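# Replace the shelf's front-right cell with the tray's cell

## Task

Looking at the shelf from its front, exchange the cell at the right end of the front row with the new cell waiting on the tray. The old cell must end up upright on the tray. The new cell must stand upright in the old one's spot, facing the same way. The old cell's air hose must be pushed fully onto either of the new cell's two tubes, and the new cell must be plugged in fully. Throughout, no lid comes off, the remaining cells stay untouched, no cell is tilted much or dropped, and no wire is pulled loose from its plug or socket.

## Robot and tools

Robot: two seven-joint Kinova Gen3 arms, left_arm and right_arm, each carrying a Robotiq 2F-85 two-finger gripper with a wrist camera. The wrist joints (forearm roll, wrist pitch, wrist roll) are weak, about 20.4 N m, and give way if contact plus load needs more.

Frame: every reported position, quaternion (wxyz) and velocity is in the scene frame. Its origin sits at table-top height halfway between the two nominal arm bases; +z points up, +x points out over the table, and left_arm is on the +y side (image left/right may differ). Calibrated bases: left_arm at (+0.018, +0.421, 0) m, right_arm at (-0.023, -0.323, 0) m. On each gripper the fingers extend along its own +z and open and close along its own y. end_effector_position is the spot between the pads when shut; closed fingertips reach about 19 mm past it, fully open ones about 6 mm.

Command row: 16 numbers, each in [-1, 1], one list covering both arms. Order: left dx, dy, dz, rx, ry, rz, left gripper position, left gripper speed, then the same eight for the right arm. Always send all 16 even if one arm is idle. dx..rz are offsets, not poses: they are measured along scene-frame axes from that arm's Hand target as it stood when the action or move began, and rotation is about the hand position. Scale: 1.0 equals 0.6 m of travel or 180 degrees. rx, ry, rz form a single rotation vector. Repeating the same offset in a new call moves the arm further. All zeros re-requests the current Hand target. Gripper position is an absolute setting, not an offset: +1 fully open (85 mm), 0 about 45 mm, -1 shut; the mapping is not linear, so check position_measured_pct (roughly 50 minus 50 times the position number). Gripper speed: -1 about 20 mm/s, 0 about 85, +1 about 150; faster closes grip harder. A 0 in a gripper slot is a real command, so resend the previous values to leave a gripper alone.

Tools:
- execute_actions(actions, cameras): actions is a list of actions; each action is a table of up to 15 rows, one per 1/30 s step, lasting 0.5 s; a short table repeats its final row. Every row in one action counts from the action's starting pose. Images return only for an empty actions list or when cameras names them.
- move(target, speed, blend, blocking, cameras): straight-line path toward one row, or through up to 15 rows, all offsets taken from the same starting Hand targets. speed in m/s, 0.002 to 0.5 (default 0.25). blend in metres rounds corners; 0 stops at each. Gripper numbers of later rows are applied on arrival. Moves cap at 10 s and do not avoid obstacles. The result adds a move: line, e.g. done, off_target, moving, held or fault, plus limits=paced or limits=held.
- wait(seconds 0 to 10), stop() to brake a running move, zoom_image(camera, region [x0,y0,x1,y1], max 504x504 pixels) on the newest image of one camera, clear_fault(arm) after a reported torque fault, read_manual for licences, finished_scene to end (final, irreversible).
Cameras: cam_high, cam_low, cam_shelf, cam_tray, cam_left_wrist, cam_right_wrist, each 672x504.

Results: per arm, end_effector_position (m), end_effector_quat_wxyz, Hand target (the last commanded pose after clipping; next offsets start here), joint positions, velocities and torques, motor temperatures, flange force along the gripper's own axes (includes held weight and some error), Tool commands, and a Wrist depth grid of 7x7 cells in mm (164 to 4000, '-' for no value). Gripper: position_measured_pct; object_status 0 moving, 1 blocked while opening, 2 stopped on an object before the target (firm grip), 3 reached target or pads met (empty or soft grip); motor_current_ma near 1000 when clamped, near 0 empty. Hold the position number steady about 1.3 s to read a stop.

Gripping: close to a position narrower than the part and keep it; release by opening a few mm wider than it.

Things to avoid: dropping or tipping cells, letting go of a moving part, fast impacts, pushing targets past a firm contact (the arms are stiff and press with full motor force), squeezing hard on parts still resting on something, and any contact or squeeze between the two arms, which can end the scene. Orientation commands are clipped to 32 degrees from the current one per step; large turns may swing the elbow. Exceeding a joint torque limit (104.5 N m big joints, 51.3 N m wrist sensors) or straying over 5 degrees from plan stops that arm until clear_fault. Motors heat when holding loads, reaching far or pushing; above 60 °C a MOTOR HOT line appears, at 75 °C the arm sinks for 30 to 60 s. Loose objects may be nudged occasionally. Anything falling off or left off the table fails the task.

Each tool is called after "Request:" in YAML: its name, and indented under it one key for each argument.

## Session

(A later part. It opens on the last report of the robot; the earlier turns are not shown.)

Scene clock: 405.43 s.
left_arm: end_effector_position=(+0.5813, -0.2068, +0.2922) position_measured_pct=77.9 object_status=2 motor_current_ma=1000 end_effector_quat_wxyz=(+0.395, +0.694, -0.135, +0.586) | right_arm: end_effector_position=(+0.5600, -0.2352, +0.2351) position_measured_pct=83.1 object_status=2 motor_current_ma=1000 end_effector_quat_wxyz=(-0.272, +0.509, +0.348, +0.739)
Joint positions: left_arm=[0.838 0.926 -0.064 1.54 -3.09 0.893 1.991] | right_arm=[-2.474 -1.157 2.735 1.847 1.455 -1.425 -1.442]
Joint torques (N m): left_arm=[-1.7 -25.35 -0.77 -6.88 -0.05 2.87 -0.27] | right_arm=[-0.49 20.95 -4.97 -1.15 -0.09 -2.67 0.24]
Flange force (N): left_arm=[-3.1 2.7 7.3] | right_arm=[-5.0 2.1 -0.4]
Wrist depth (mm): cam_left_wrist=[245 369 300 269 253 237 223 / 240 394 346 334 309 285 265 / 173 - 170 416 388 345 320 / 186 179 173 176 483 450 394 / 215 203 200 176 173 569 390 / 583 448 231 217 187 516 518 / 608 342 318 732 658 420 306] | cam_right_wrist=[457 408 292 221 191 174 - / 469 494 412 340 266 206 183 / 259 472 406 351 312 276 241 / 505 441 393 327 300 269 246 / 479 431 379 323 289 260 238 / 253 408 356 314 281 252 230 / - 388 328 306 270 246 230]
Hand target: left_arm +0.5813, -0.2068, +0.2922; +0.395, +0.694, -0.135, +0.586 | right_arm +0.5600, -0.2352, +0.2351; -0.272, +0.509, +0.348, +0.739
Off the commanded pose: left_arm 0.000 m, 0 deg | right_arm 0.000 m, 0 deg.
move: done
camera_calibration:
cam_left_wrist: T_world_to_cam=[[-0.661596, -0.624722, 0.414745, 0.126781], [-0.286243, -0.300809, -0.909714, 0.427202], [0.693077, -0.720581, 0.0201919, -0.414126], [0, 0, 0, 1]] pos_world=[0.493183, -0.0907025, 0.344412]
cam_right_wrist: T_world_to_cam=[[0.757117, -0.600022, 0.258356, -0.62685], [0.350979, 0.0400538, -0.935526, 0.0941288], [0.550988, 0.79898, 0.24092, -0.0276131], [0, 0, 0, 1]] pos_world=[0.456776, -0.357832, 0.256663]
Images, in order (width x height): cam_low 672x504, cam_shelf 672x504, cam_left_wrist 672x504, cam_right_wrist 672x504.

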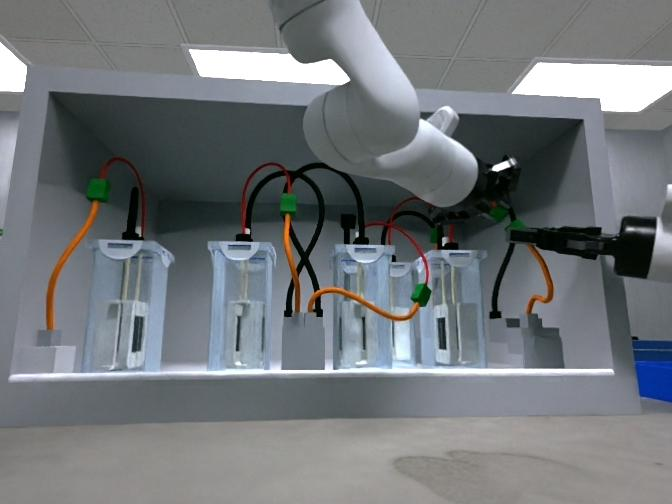

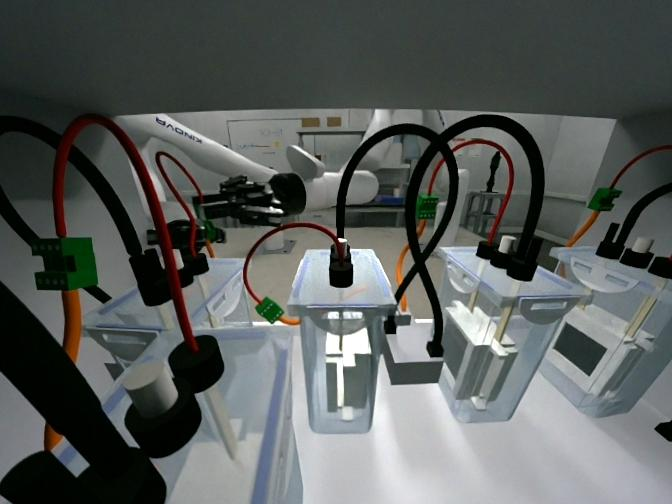

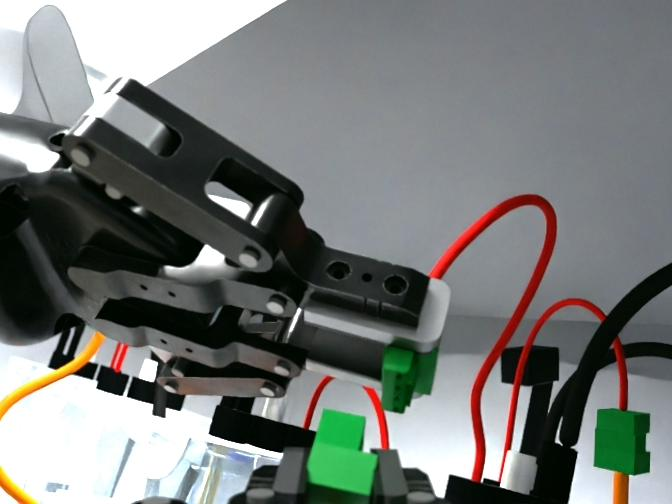

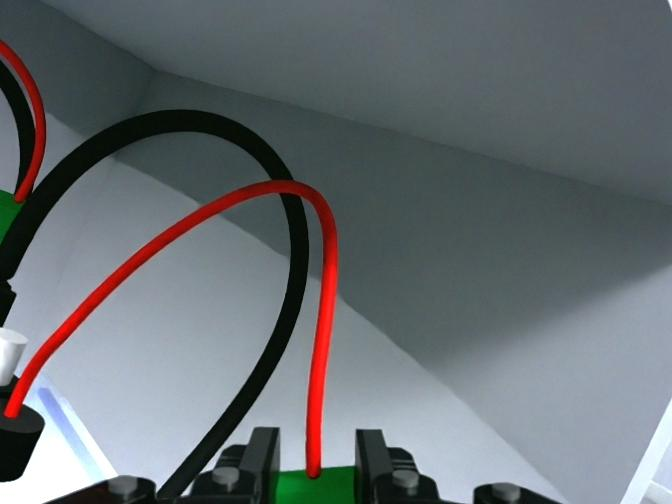

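Request:
move:
  target: [-0.0233,0.0037,-0.0113,0,0,0,-0.7,-0.8,0,0,0,0,0,0,-0.7,-0.9]
  speed: 0.05
  cameras: ["cam_left_wrist","cam_low","cam_tray","cam_shelf"]

Request:
zoom_image:
  camera: "cam_left_wrist"
  region: [270, 310, 450, 504]

Request:
zoom_image:
  camera: "cam_low"
  region: [480, 180, 540, 250]

Request:
zoom_image:
  camera: "cam_tray"
  region: [0, 165, 54, 225]

Request:
zoom_image:
  camera: "cam_shelf"
  region: [180, 185, 235, 255]

Scene clock: 408.30 s.
left_arm: end_effector_position=(+0.5674, -0.2045, +0.2855) position_measured_pct=77.9 object_status=2 motor_current_ma=1000 end_effector_quat_wxyz=(+0.395, +0.694, -0.135, +0.586) | right_arm: end_effector_position=(+0.5600, -0.2352, +0.2351) position_measured_pct=83.1 object_status=2 motor_current_ma=1000 end_effector_quat_wxyz=(-0.272, +0.509, +0.348, +0.739)
Joint positions: left_arm=[0.856 0.923 -0.065 1.583 -3.07 0.932 1.982] | right_arm=[-2.474 -1.157 2.735 1.847 1.455 -1.425 -1.442]
Joint torques (N m): left_arm=[-1.59 -25.07 -0.71 -6.61 -0.07 2.87 -0.26] | right_arm=[-0.55 20.98 -4.86 -1.2 0 -2.68 0.28]
Flange force (N): left_arm=[-3.3 2.5 7.0] | right_arm=[-4.8 2.0 -0.2]
Wrist depth (mm): cam_left_wrist=[233 418 301 269 253 237 222 / - 382 356 334 310 285 265 / - - 441 433 387 350 322 / 169 167 168 528 514 462 396 / 192 189 189 - - 599 391 / 594 222 204 185 664 524 520 / 606 342 318 742 656 420 306] | cam_right_wrist=[476 432 321 244 203 180 - / 475 480 404 352 289 233 196 / 506 471 400 349 309 277 249 / 512 440 384 332 298 268 244 / 484 421 375 321 287 259 239 / 243 403 335 312 280 251 236 / - 289 339 305 270 246 -]
Hand target: left_arm +0.5674, -0.2045, +0.2855; +0.395, +0.694, -0.135, +0.586 | right_arm +0.5600, -0.2352, +0.2351; -0.272, +0.509, +0.348, +0.739
Off the commanded pose: left_arm 0.000 m, 0 deg | right_arm 0.000 m, 0 deg.
move: done
camera_calibration:
cam_left_wrist: T_world_to_cam=[[-0.661499, -0.624748, 0.41486, 0.121692], [-0.286221, -0.300996, -0.909659, 0.417654], [0.693178, -0.72048, 0.0202926, -0.402844], [0, 0, 0, 1]] pos_world=[0.479283, -0.0885023, 0.337612]
Images, in order (width x height): cam_low 672x504, cam_shelf 672x504, cam_tray 672x504, cam_left_wrist 672x504.

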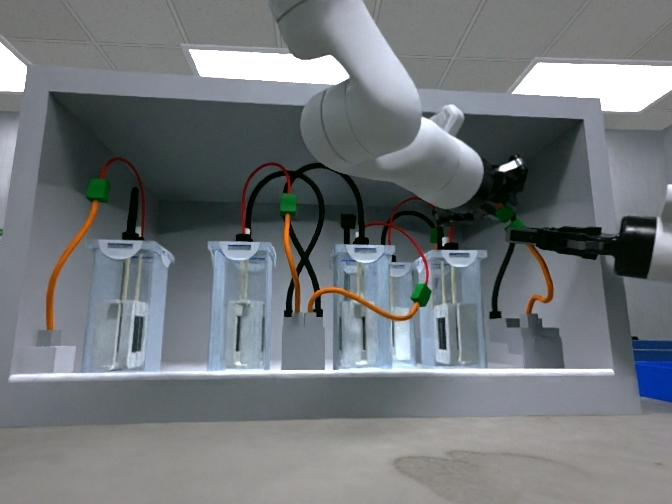

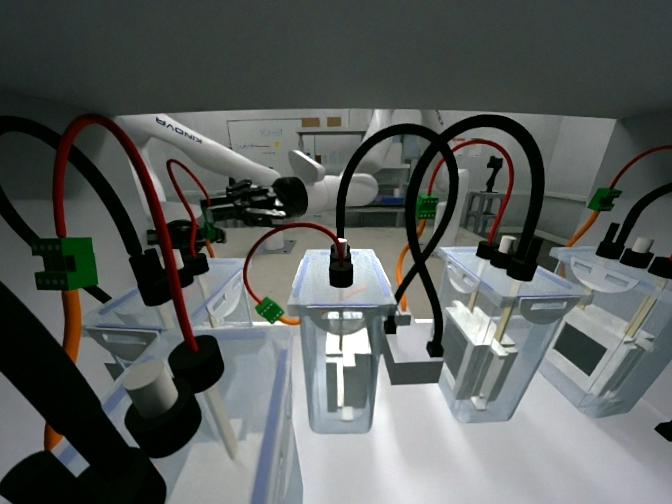

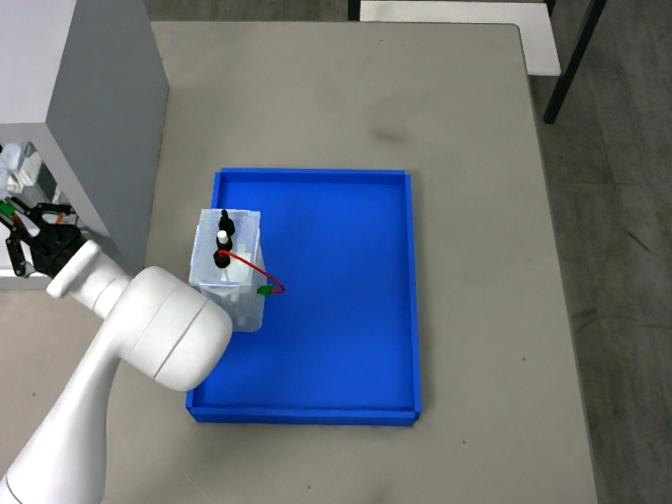

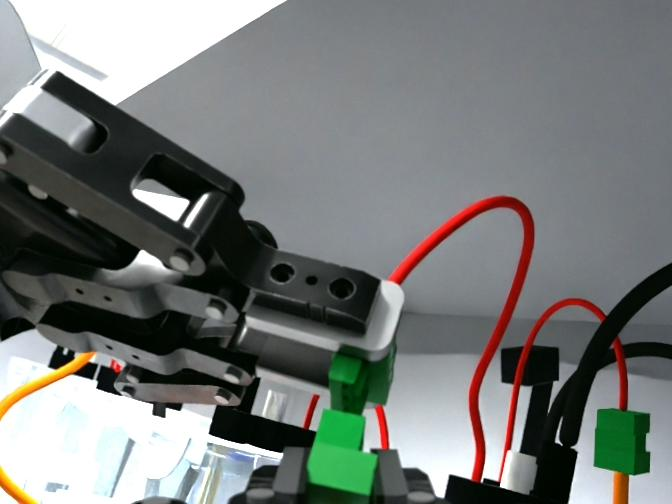

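Scaled by 2.598.

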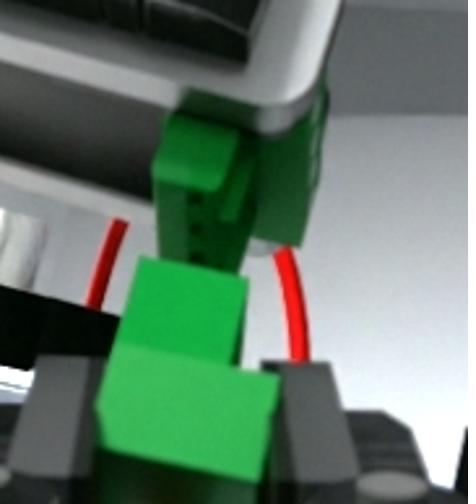

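Scaled by 7.200 from the camera's 672x504 image, which has a finer 960x720 frame.

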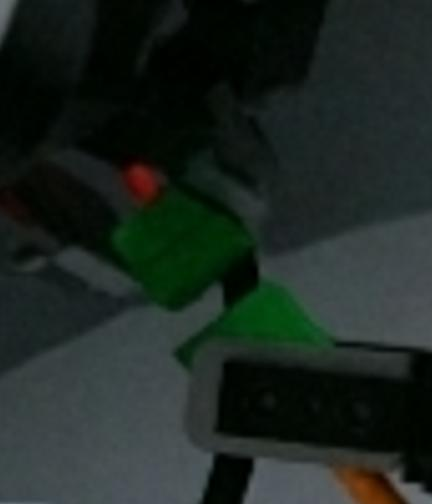

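Scaled by 8.400 from the camera's 672x504 image, which has a finer 960x720 frame.

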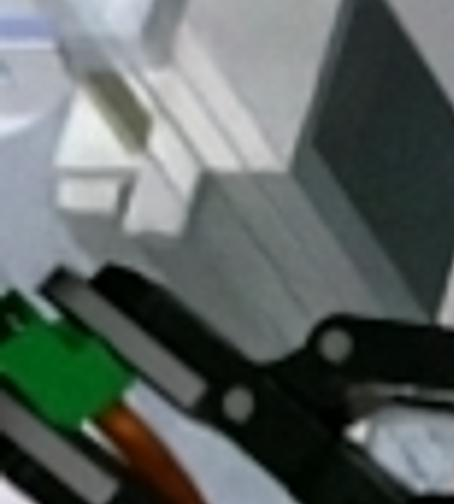

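Scaled by 7.200 from the camera's 672x504 image, which has a finer 960x720 frame.

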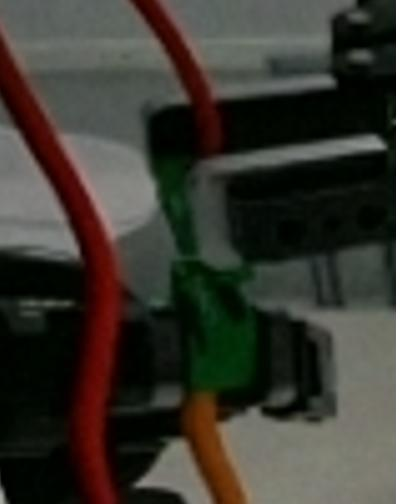

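Request:
zoom_image:
  camera: "cam_left_wrist"
  region: [300, 330, 410, 450]

Request:
zoom_image:
  camera: "cam_low"
  region: [490, 195, 530, 240]

Request:
zoom_image:
  camera: "cam_shelf"
  region: [192, 195, 222, 230]

Scaled by 4.200.

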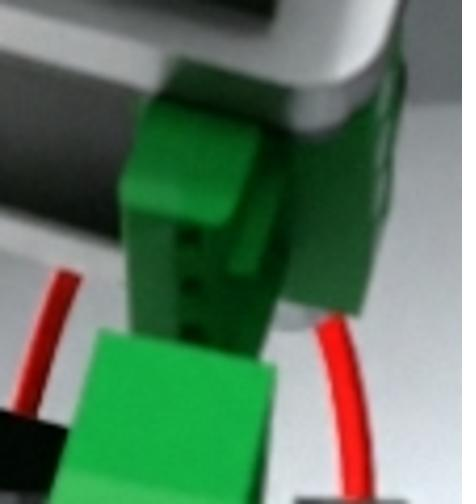

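Scaled by 11.200 from the camera's 672x504 image, which has a finer 960x720 frame.

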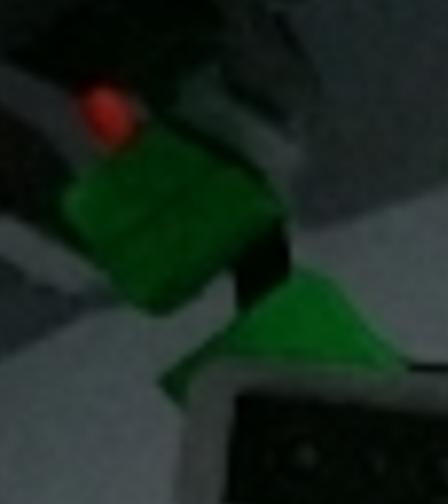

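Scaled by 14.400 from the camera's 672x504 image, which has a finer 960x720 frame.

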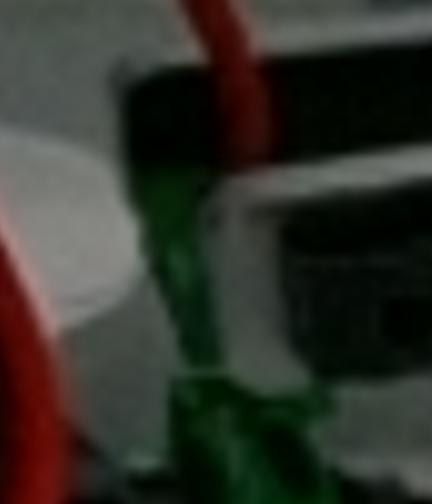

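Request:
move:
  target: [0.0028,0.0002,-0.0088,0,0,0,-0.7,-0.8,0,0,0,0,0,0,-0.7,-0.9]
  speed: 0.04
  cameras: ["cam_left_wrist","cam_low","cam_shelf"]

Request:
zoom_image:
  camera: "cam_left_wrist"
  region: [300, 330, 410, 450]

Request:
zoom_image:
  camera: "cam_low"
  region: [490, 195, 530, 240]

Request:
zoom_image:
  camera: "cam_shelf"
  region: [192, 195, 222, 230]

Scene clock: 410.63 s.
left_arm: end_effector_position=(+0.5690, -0.2044, +0.2802) position_measured_pct=77.9 object_status=2 motor_current_ma=1000 end_effector_quat_wxyz=(+0.395, +0.694, -0.135, +0.586) | right_arm: end_effector_position=(+0.5600, -0.2352, +0.2351) position_measured_pct=83.1 object_status=2 motor_current_ma=1000 end_effector_quat_wxyz=(-0.272, +0.509, +0.348, +0.739)
Joint positions: left_arm=[0.854 0.935 -0.065 1.579 -3.073 0.94 1.984] | right_arm=[-2.474 -1.157 2.735 1.847 1.455 -1.425 -1.442]
Joint torques (N m): left_arm=[-1.63 -25.14 -0.77 -6.53 -0.04 2.86 -0.26] | right_arm=[-0.54 20.98 -4.81 -1.24 0.01 -2.62 0.28]
Flange force (N): left_arm=[-3.4 2.5 7.1] | right_arm=[-4.8 1.8 -0.2]
Wrist depth (mm): cam_left_wrist=[3435 418 301 269 253 237 223 / 249 399 355 334 310 285 265 / - - 453 439 391 350 321 / 168 - - 581 515 460 396 / 177 170 167 165 675 601 391 / 656 212 190 183 - 523 521 / 605 343 317 747 653 420 306] | cam_right_wrist=[477 467 346 263 214 189 176 / 465 483 403 358 302 250 211 / 508 472 404 347 309 278 251 / 504 446 388 333 298 269 245 / 478 426 376 324 287 259 238 / 226 399 336 313 280 252 235 / - 285 339 305 270 247 -]
Hand target: left_arm +0.5690, -0.2044, +0.2802; +0.395, +0.694, -0.135, +0.586 | right_arm +0.5600, -0.2352, +0.2351; -0.272, +0.509, +0.348, +0.739
Off the commanded pose: left_arm 0.000 m, 0 deg | right_arm 0.000 m, 0 deg.
move: done
camera_calibration:
cam_left_wrist: T_world_to_cam=[[-0.661489, -0.624796, 0.414804, 0.125021], [-0.286243, -0.300891, -0.909687, 0.41335], [0.693179, -0.720482, 0.0201923, -0.403741], [0, 0, 0, 1]] pos_world=[0.480883, -0.0884024, 0.332312]
Images, in order (width x height): cam_low 672x504, cam_shelf 672x504, cam_left_wrist 672x504.

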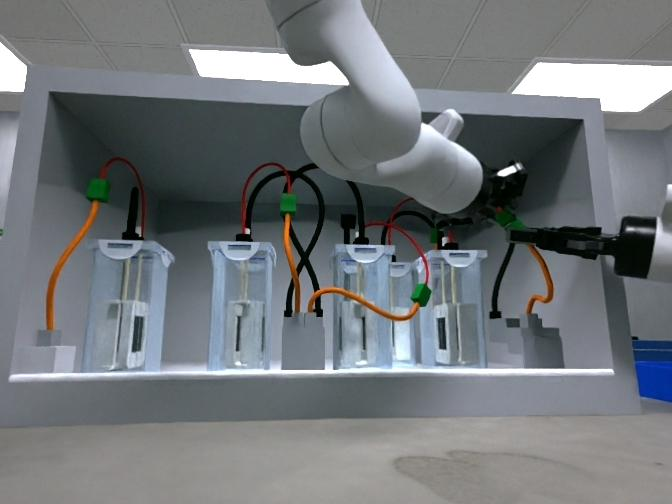

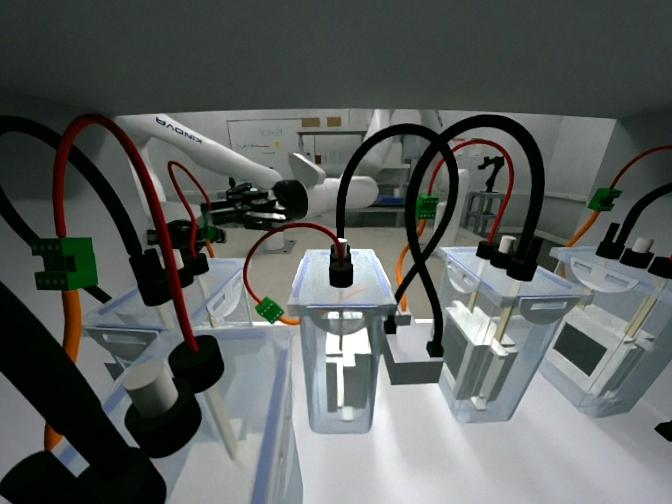

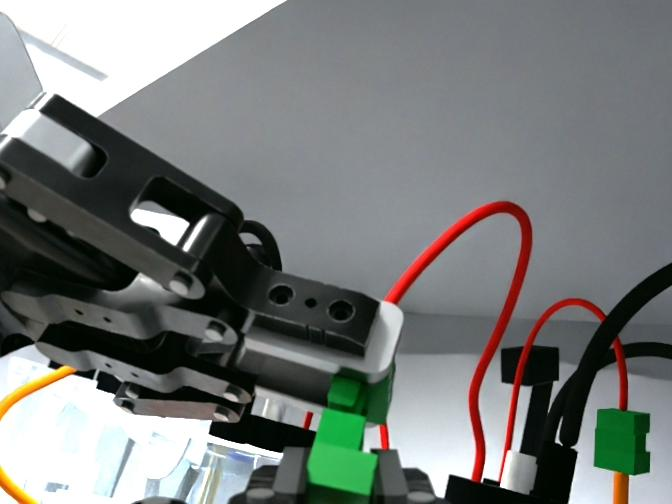

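Scaled by 4.200.

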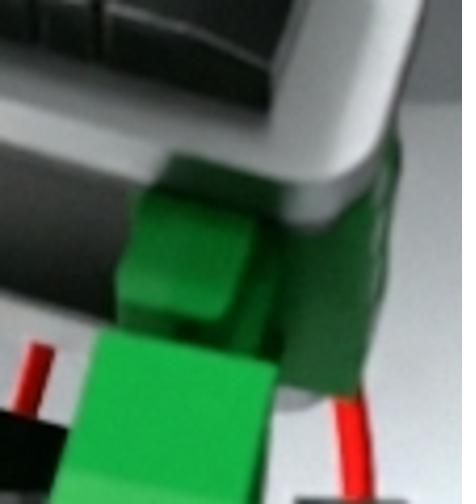

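Scaled by 11.200 from the camera's 672x504 image, which has a finer 960x720 frame.

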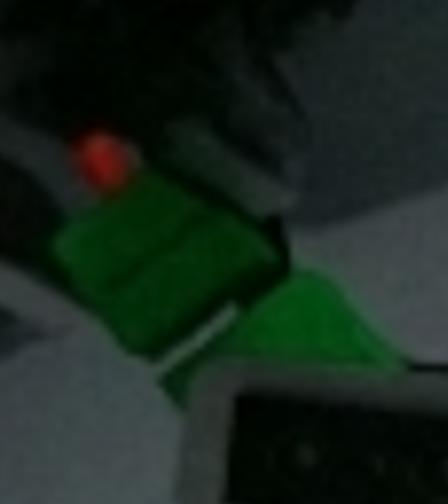

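Scaled by 14.400 from the camera's 672x504 image, which has a finer 960x720 frame.

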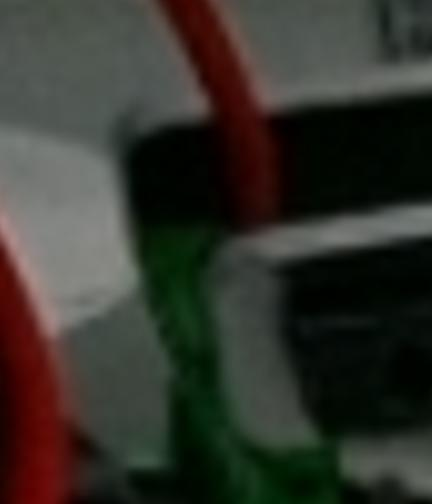

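Request:
move:
  target: [-0.0023,-0.0035,-0.0073,0,0,0,-0.7,-0.8,0,0,0,0,0,0,-0.7,-0.9]
  speed: 0.02
  cameras: ["cam_left_wrist","cam_low","cam_shelf"]

Request:
zoom_image:
  camera: "cam_left_wrist"
  region: [300, 330, 410, 450]

Request:
zoom_image:
  camera: "cam_low"
  region: [490, 195, 530, 240]

Scene clock: 412.03 s.
left_arm: end_effector_position=(+0.5677, -0.2065, +0.2759) position_measured_pct=77.9 object_status=2 motor_current_ma=1000 end_effector_quat_wxyz=(+0.395, +0.694, -0.135, +0.586) | right_arm: end_effector_position=(+0.5600, -0.2352, +0.2351) position_measured_pct=83.1 object_status=2 motor_current_ma=1000 end_effector_quat_wxyz=(-0.272, +0.509, +0.348, +0.739)
Joint positions: left_arm=[0.858 0.944 -0.065 1.575 -3.067 0.946 1.981] | right_arm=[-2.474 -1.157 2.735 1.847 1.455 -1.425 -1.442]
Joint torques (N m): left_arm=[-0.52 -21.46 0.06 -4.98 -0.42 1.43 -0.26] | right_arm=[-2.29 22.75 -7.42 -0.9 0.48 -4.01 0.27]
Flange force (N): left_arm=[1.3 2.8 4.4] | right_arm=[-9.2 3.1 -3.4]
Wrist depth (mm): cam_left_wrist=[3663 418 301 272 254 238 223 / 249 401 356 335 310 286 266 / - - 469 441 393 352 321 / - - - 588 518 453 397 / 172 168 - - 705 608 400 / 390 193 187 - - 526 518 / 604 337 311 749 - 420 306] | cam_right_wrist=[478 480 360 276 223 194 180 / 263 464 400 358 306 261 219 / 521 464 402 343 308 277 251 / 500 444 385 331 296 266 243 / 476 422 373 321 285 257 236 / 222 395 333 311 277 250 235 / - - 337 303 268 245 -]
Hand target: left_arm +0.5677, -0.2065, +0.2758; +0.395, +0.694, -0.135, +0.586 | right_arm +0.5600, -0.2352, +0.2351; -0.272, +0.509, +0.348, +0.739
Off the commanded pose: left_arm 0.000 m, 0 deg | right_arm 0.000 m, 0 deg.
move: done
camera_calibration:
cam_left_wrist: T_world_to_cam=[[-0.661547, -0.624737, 0.414799, 0.124601], [-0.286114, -0.301019, -0.909684, 0.408332], [0.693176, -0.720479, 0.0203922, -0.40426], [0, 0, 0, 1]] pos_world=[0.479483, -0.0905023, 0.328013]
Images, in order (width x height): cam_low 672x504, cam_shelf 672x504, cam_left_wrist 672x504.

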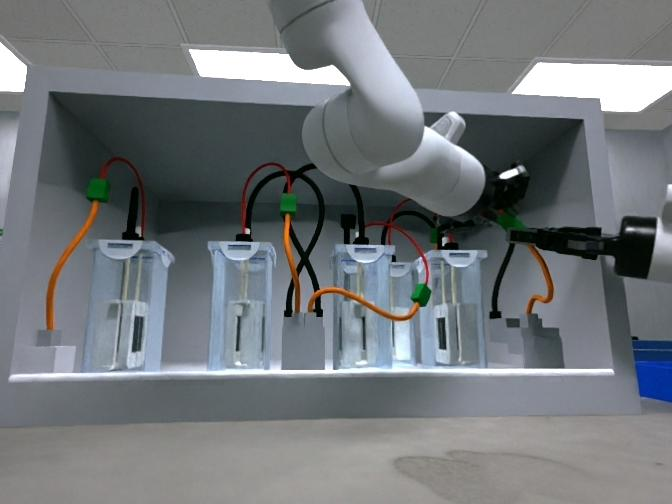

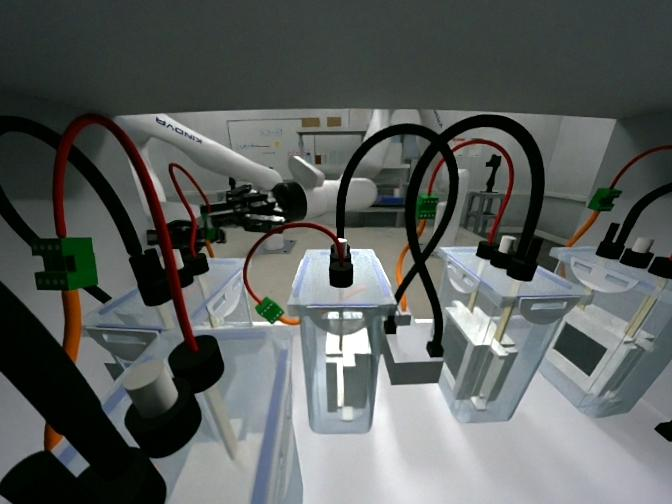

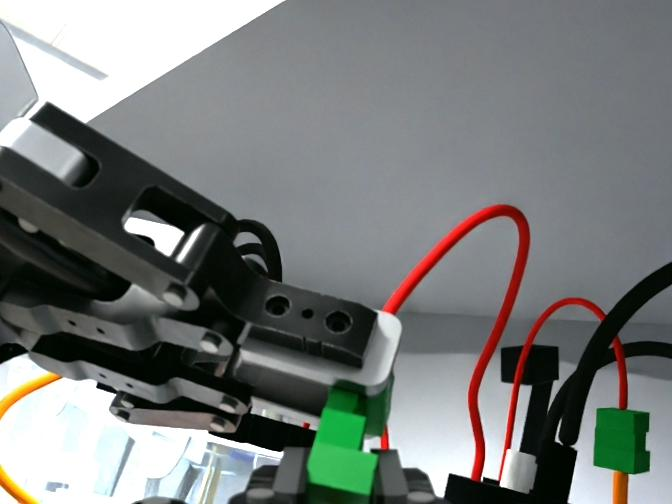

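Scaled by 4.200.

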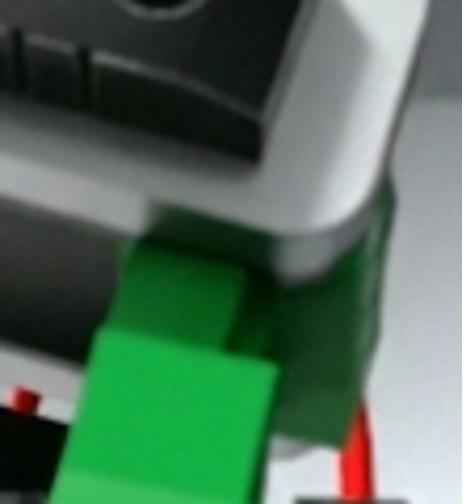

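Scaled by 11.200 from the camera's 672x504 image, which has a finer 960x720 frame.

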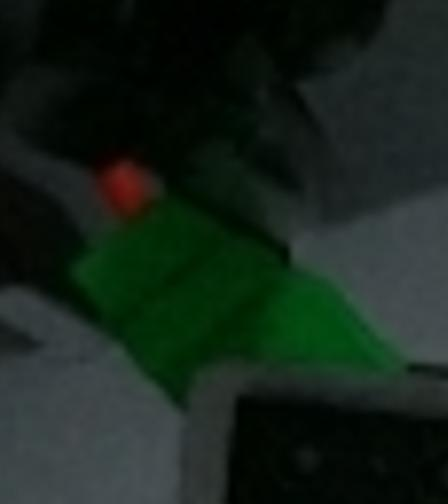

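Request:
move:
  target:
    - [0.0014,0.0014,0.0036,0,0,0,-0.7,-0.8,0,0,0,0,0,0,-0.7,-0.9]
    - [0.0028,0,0.0036,0,0,0,-0.7,-0.8,0,0,0,0,0,0,-0.7,-0.9]
    - [0.0014,-0.0014,0,0,0,0,-0.7,-0.8,0,0,0,0,0,0,-0.7,-0.9]
  speed: 0.02
  cameras: ["cam_left_wrist","cam_low","cam_shelf"]

Request:
zoom_image:
  camera: "cam_left_wrist"
  region: [300, 330, 410, 450]

Request:
zoom_image:
  camera: "cam_low"
  region: [490, 195, 530, 240]

Scene clock: 413.80 s.
left_arm: end_effector_position=(+0.5685, -0.2073, +0.2759) position_measured_pct=77.9 object_status=2 motor_current_ma=1000 end_effector_quat_wxyz=(+0.395, +0.694, -0.135, +0.586) | right_arm: end_effector_position=(+0.5599, -0.2352, +0.2351) position_measured_pct=83.1 object_status=2 motor_current_ma=1000 end_effector_quat_wxyz=(-0.272, +0.509, +0.348, +0.739)
Joint positions: left_arm=[0.858 0.946 -0.065 1.571 -3.067 0.943 1.981] | right_arm=[-2.474 -1.157 2.735 1.847 1.455 -1.425 -1.442]
Joint torques (N m): left_arm=[-0.53 -22.13 0.02 -4.79 -0.34 1.64 -0.27] | right_arm=[-1.18 22.49 -6.71 -1.61 -0.11 -3.72 0.24]
Flange force (N): left_arm=[0.5 2.5 6.6] | right_arm=[-7.9 0.9 -2.7]
Wrist depth (mm): cam_left_wrist=[3643 418 301 270 254 237 223 / 246 402 357 335 310 286 265 / - - 464 439 393 351 321 / - - - 586 515 452 397 / 170 168 - - 698 603 406 / 469 194 187 - - 527 519 / 611 337 311 753 - 420 307] | cam_right_wrist=[474 482 362 278 223 194 180 / 264 466 399 358 306 261 219 / 512 465 403 342 307 277 251 / 500 443 385 331 296 266 242 / 470 423 370 321 285 257 236 / 221 396 333 310 277 249 233 / - - 337 303 267 244 -]
Hand target: left_arm +0.5685, -0.2074, +0.2758; +0.395, +0.694, -0.135, +0.586 | right_arm +0.5599, -0.2352, +0.2352; -0.272, +0.509, +0.348, +0.739
Off the commanded pose: left_arm 0.000 m, 0 deg | right_arm 0.000 m, 0 deg.
move: done
camera_calibration:
cam_left_wrist: T_world_to_cam=[[-0.661547, -0.624737, 0.414799, 0.124697], [-0.286114, -0.301019, -0.909684, 0.408349], [0.693176, -0.720479, 0.0203922, -0.40546], [0, 0, 0, 1]] pos_world=[0.480383, -0.0913023, 0.328013]
Images, in order (width x height): cam_low 672x504, cam_shelf 672x504, cam_left_wrist 672x504.

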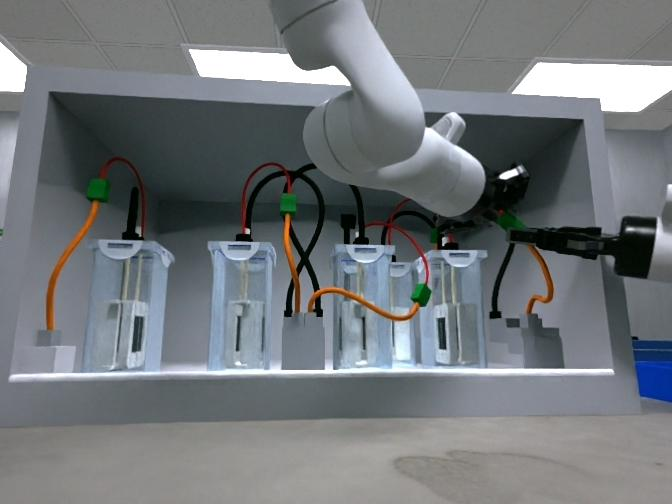

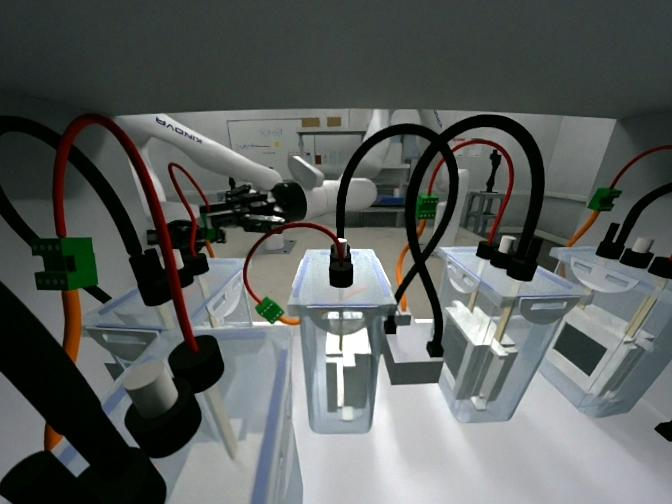

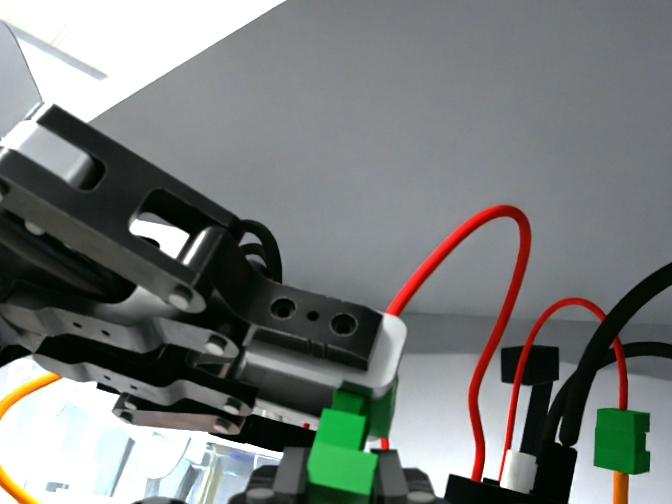

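Scaled by 4.200.

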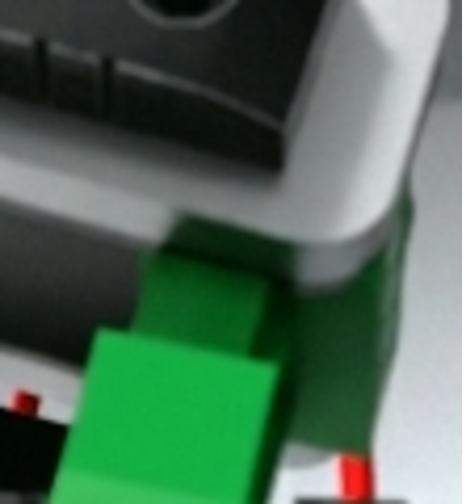

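Scaled by 11.200 from the camera's 672x504 image, which has a finer 960x720 frame.

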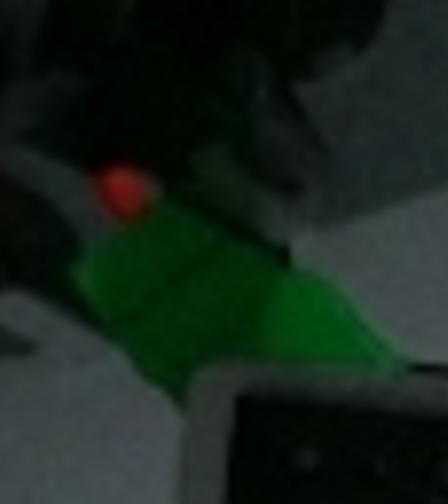

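Request:
move:
  target: [-0.0017,-0.0017,-0.0044,0,0,0,-0.7,-0.8,0,0,0,0,0,0,-0.7,-0.9]
  speed: 0.02
  cameras: ["cam_left_wrist","cam_low"]

Request:
zoom_image:
  camera: "cam_left_wrist"
  region: [300, 330, 410, 450]

Request:
zoom_image:
  camera: "cam_low"
  region: [490, 195, 530, 240]

Scene clock: 414.80 s.
left_arm: end_effector_position=(+0.5675, -0.2084, +0.2732) position_measured_pct=77.9 object_status=2 motor_current_ma=1000 end_effector_quat_wxyz=(+0.395, +0.694, -0.135, +0.586) | right_arm: end_effector_position=(+0.5600, -0.2352, +0.2352) position_measured_pct=83.1 object_status=2 motor_current_ma=1000 end_effector_quat_wxyz=(-0.272, +0.509, +0.348, +0.739)
Joint positions: left_arm=[0.861 0.951 -0.064 1.57 -3.064 0.948 1.979] | right_arm=[-2.474 -1.157 2.735 1.847 1.455 -1.425 -1.442]
Joint torques (N m): left_arm=[2.41 -18.62 1.84 -3.17 -1.31 0.27 -0.2] | right_arm=[-3 24.27 -9.17 -1.74 0 -4.91 0.29]
Flange force (N): left_arm=[5.6 1.0 5.1] | right_arm=[-11.5 1.1 -7.0]
Wrist depth (mm): cam_left_wrist=[3603 418 302 272 254 236 224 / 247 406 359 336 310 287 266 / - - 472 441 393 352 321 / - - - 588 519 454 398 / 170 167 - 166 724 609 401 / 193 192 188 - - 531 519 / 614 337 306 744 - 293 307] | cam_right_wrist=[470 494 372 284 228 197 180 / 266 476 408 365 310 262 224 / 270 475 410 343 311 280 253 / 504 452 387 333 300 269 246 / - 429 377 325 288 260 238 / 216 397 335 312 280 251 233 / - - 340 305 269 246 -]
Hand target: left_arm +0.5675, -0.2084, +0.2731; +0.395, +0.694, -0.135, +0.586 | right_arm +0.5600, -0.2352, +0.2352; -0.272, +0.509, +0.348, +0.739
Off the commanded pose: left_arm 0.000 m, 0 deg | right_arm 0.000 m, 0 deg.
move: done
camera_calibration:
cam_left_wrist: T_world_to_cam=[[-0.661499, -0.624748, 0.41486, 0.124445], [-0.286221, -0.300996, -0.909659, 0.405441], [0.693178, -0.72048, 0.0202926, -0.405403], [0, 0, 0, 1]] pos_world=[0.479383, -0.0923023, 0.325412]
Images, in order (width x height): cam_low 672x504, cam_left_wrist 672x504.

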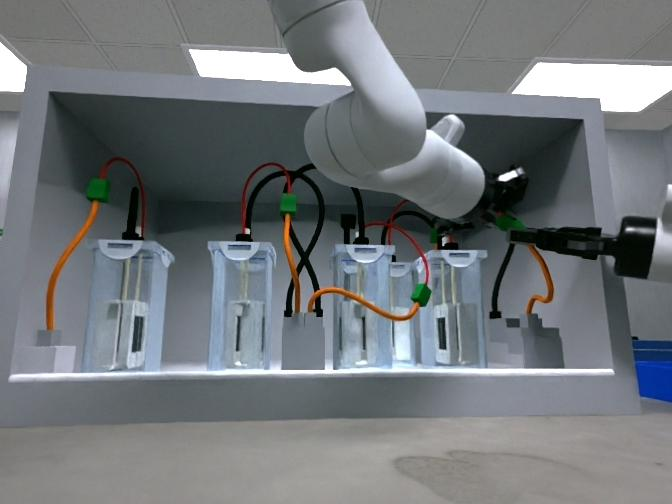

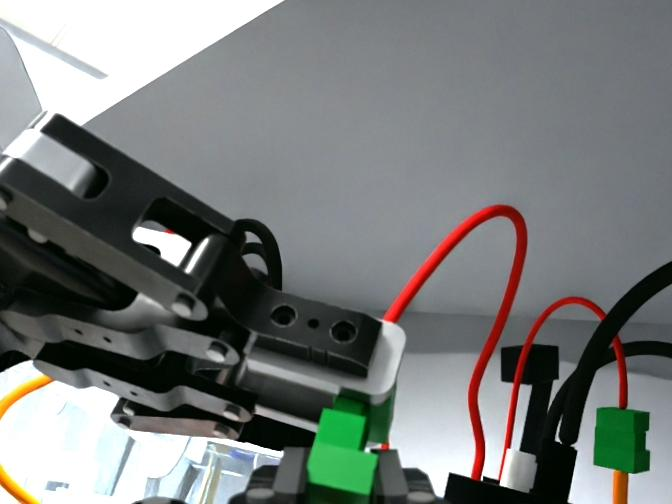

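Scaled by 4.200.

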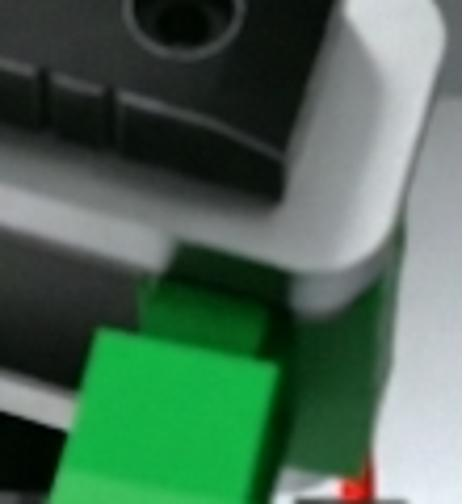

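Scaled by 11.200 from the camera's 672x504 image, which has a finer 960x720 frame.

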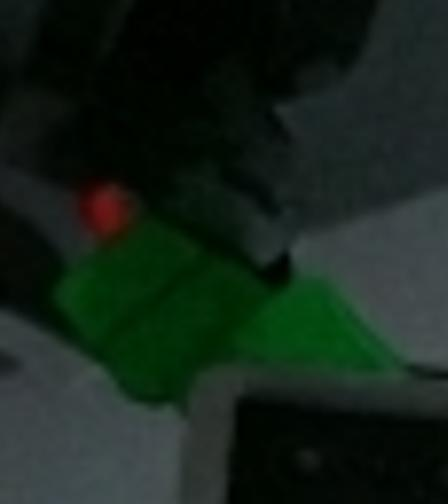

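Request:
move:
  target: [-0.0031,-0.0031,0.0024,0,0,0,-0.7,-0.8,0,0,0,0,0,0,-0.7,-0.9]
  speed: 0.02
  cameras: ["cam_left_wrist","cam_low"]

Request:
zoom_image:
  camera: "cam_left_wrist"
  region: [300, 330, 410, 450]

Request:
zoom_image:
  camera: "cam_low"
  region: [490, 195, 530, 240]

Scene clock: 416.67 s.
left_arm: end_effector_position=(+0.5656, -0.2102, +0.2746) position_measured_pct=77.9 object_status=2 motor_current_ma=1000 end_effector_quat_wxyz=(+0.395, +0.694, -0.135, +0.586) | right_arm: end_effector_position=(+0.5599, -0.2352, +0.2352) position_measured_pct=83.1 object_status=2 motor_current_ma=1000 end_effector_quat_wxyz=(-0.272, +0.509, +0.348, +0.739)
Joint positions: left_arm=[0.865 0.949 -0.064 1.569 -3.057 0.944 1.975] | right_arm=[-2.474 -1.157 2.735 1.847 1.455 -1.425 -1.442]
Joint torques (N m): left_arm=[3.94 -19.02 2.71 -3.26 -1.73 0.36 -0.16] | right_arm=[-3.12 24.05 -9.04 -2.1 -0.4 -4.54 0.29]
Flange force (N): left_arm=[5.8 -0.8 6.0] | right_arm=[-10.3 0.3 -8.3]
Wrist depth (mm): cam_left_wrist=[3490 416 302 273 254 236 224 / 247 403 358 336 311 287 266 / - - 465 443 394 352 322 / - - - 585 519 452 398 / 169 - - - 703 606 400 / 194 191 188 - - 532 519 / 614 338 312 743 - 293 306] | cam_right_wrist=[471 490 367 280 225 194 180 / 477 475 403 363 307 261 220 / 515 473 408 342 309 278 252 / 502 448 387 332 298 267 243 / 468 427 376 323 287 258 236 / 216 396 335 312 277 250 233 / - - 338 304 268 244 -]
Hand target: left_arm +0.5656, -0.2102, +0.2746; +0.395, +0.694, -0.135, +0.586 | right_arm +0.5600, -0.2352, +0.2352; -0.272, +0.509, +0.348, +0.739
Off the commanded pose: left_arm 0.000 m, 0 deg | right_arm 0.000 m, 0 deg.
move: done
camera_calibration:
cam_left_wrist: T_world_to_cam=[[-0.661518, -0.624766, 0.414803, 0.121446], [-0.286179, -0.300956, -0.909685, 0.405591], [0.693178, -0.720481, 0.0202922, -0.405483], [0, 0, 0, 1]] pos_world=[0.477483, -0.0942024, 0.326812]
Images, in order (width x height): cam_low 672x504, cam_left_wrist 672x504.

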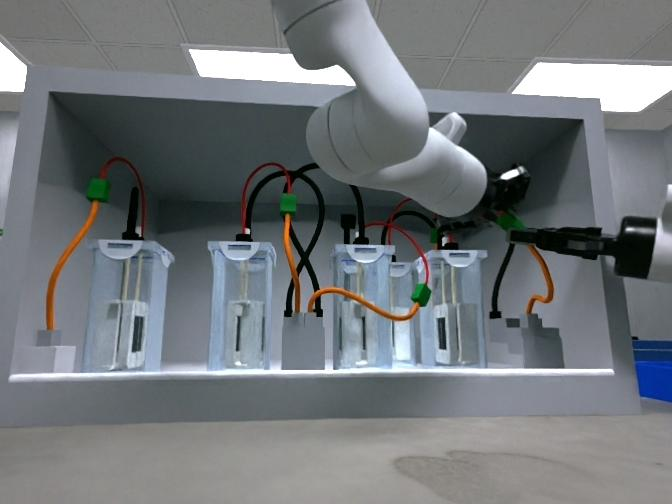

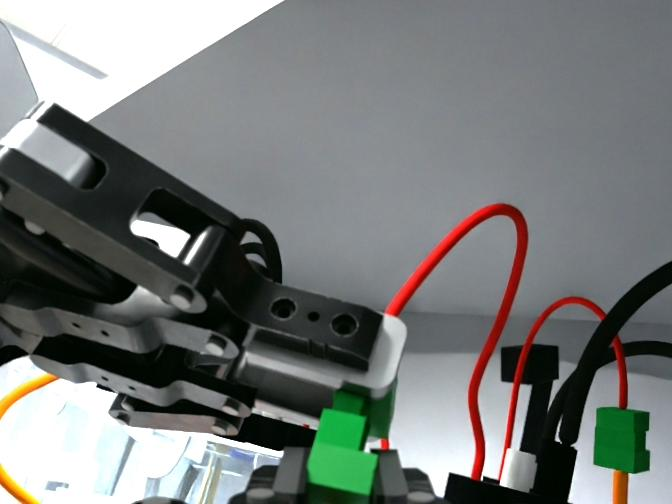

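Scaled by 4.200.

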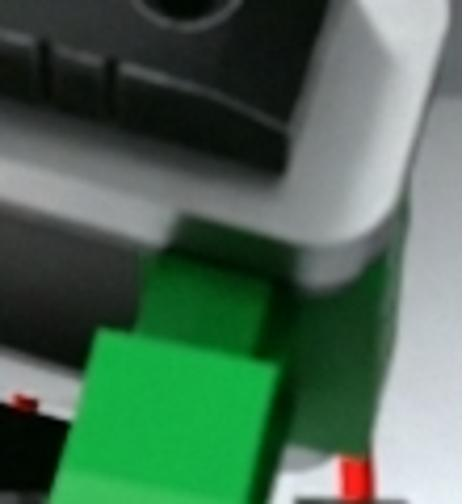

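Scaled by 11.200 from the camera's 672x504 image, which has a finer 960x720 frame.

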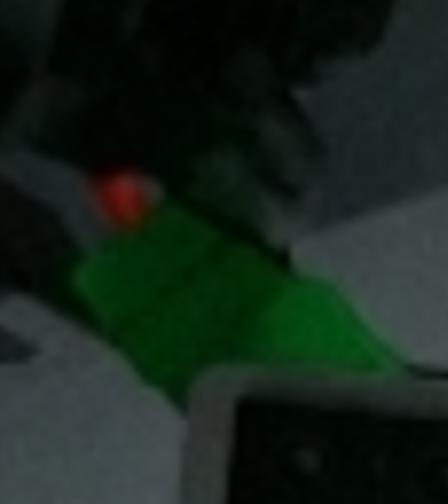

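Request:
move:
  target: [-0.0017,-0.0017,-0.0044,0,0,0,-0.7,-0.8,0,0,0,0,0,0,-0.7,-0.9]
  speed: 0.02
  cameras: ["cam_left_wrist","cam_low"]

Request:
zoom_image:
  camera: "cam_left_wrist"
  region: [300, 330, 410, 450]

Request:
zoom_image:
  camera: "cam_low"
  region: [490, 195, 530, 240]

Scene clock: 418.20 s.
left_arm: end_effector_position=(+0.5646, -0.2112, +0.2720) position_measured_pct=77.9 object_status=2 motor_current_ma=1000 end_effector_quat_wxyz=(+0.395, +0.694, -0.135, +0.586) | right_arm: end_effector_position=(+0.5599, -0.2352, +0.2351) position_measured_pct=83.1 object_status=2 motor_current_ma=1000 end_effector_quat_wxyz=(-0.272, +0.509, +0.348, +0.739)
Joint positions: left_arm=[0.868 0.954 -0.064 1.568 -3.054 0.949 1.974] | right_arm=[-2.474 -1.157 2.735 1.847 1.455 -1.425 -1.442]
Joint torques (N m): left_arm=[7.7 -16.35 5.08 -2.08 -2.87 -0.7 -0.1] | right_arm=[-5.29 25.33 -11.23 -2.3 -0.35 -5.17 0.3]
Flange force (N): left_arm=[10.5 -3.8 4.9] | right_arm=[-12.3 0.3 -13.6]
Wrist depth (mm): cam_left_wrist=[3603 416 303 274 255 236 224 / 250 402 359 337 311 287 266 / - - 465 443 396 353 322 / - - - 587 519 455 399 / 172 - - - 707 595 406 / 192 190 187 - - 531 518 / 626 337 312 744 - 392 306] | cam_right_wrist=[474 480 360 277 223 195 179 / 477 479 405 362 306 258 219 / 516 474 409 346 309 279 251 / 504 449 390 330 298 268 244 / 475 427 373 323 286 258 236 / 219 398 334 310 277 250 233 / - - 337 303 267 244 -]
Hand target: left_arm +0.5646, -0.2113, +0.2720; +0.395, +0.694, -0.135, +0.586 | right_arm +0.5599, -0.2352, +0.2352; -0.272, +0.509, +0.348, +0.739
Off the commanded pose: left_arm 0.000 m, 0 deg | right_arm 0.000 m, 0 deg.
move: done
camera_calibration:
cam_left_wrist: T_world_to_cam=[[-0.66147, -0.624777, 0.414864, 0.121237], [-0.286286, -0.300932, -0.909659, 0.402593], [0.69318, -0.720482, 0.0201927, -0.405425], [0, 0, 0, 1]] pos_world=[0.476483, -0.0952024, 0.324112]
Images, in order (width x height): cam_low 672x504, cam_left_wrist 672x504.

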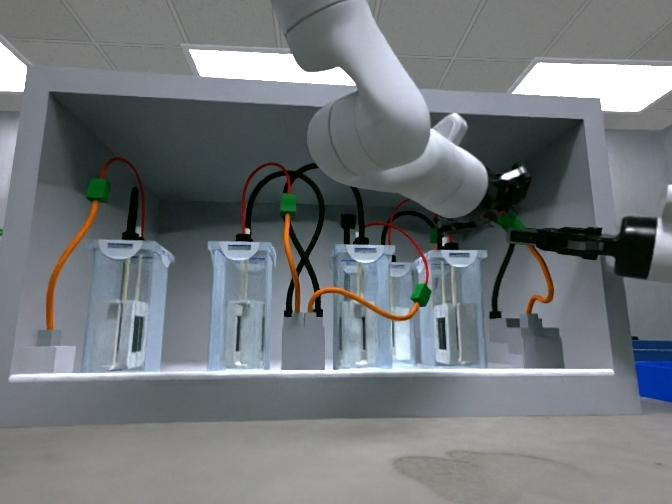

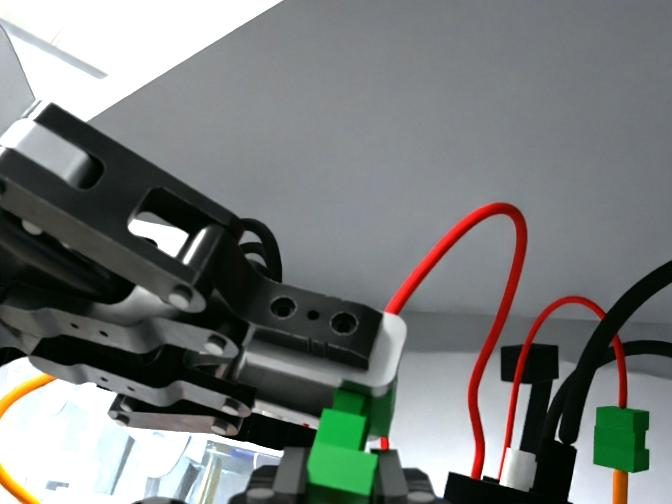

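Scaled by 4.200.

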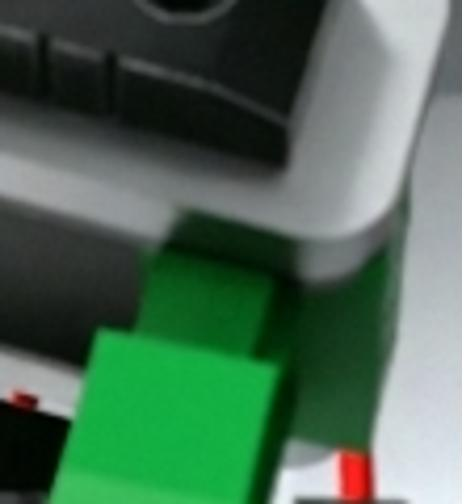

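Scaled by 11.200 from the camera's 672x504 image, which has a finer 960x720 frame.

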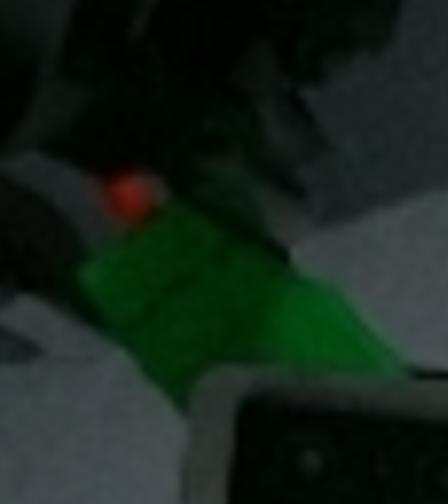

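Request:
zoom_image:
  camera: "cam_left_wrist"
  region: [310, 370, 400, 480]

Scaled by 4.582.

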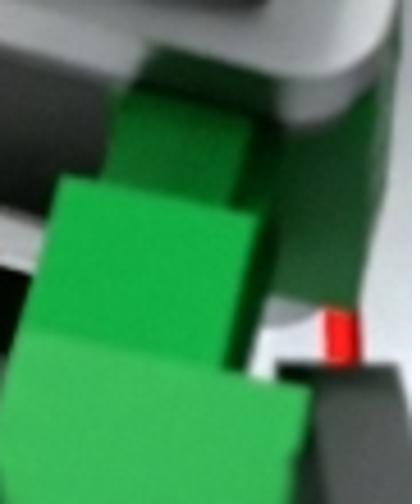

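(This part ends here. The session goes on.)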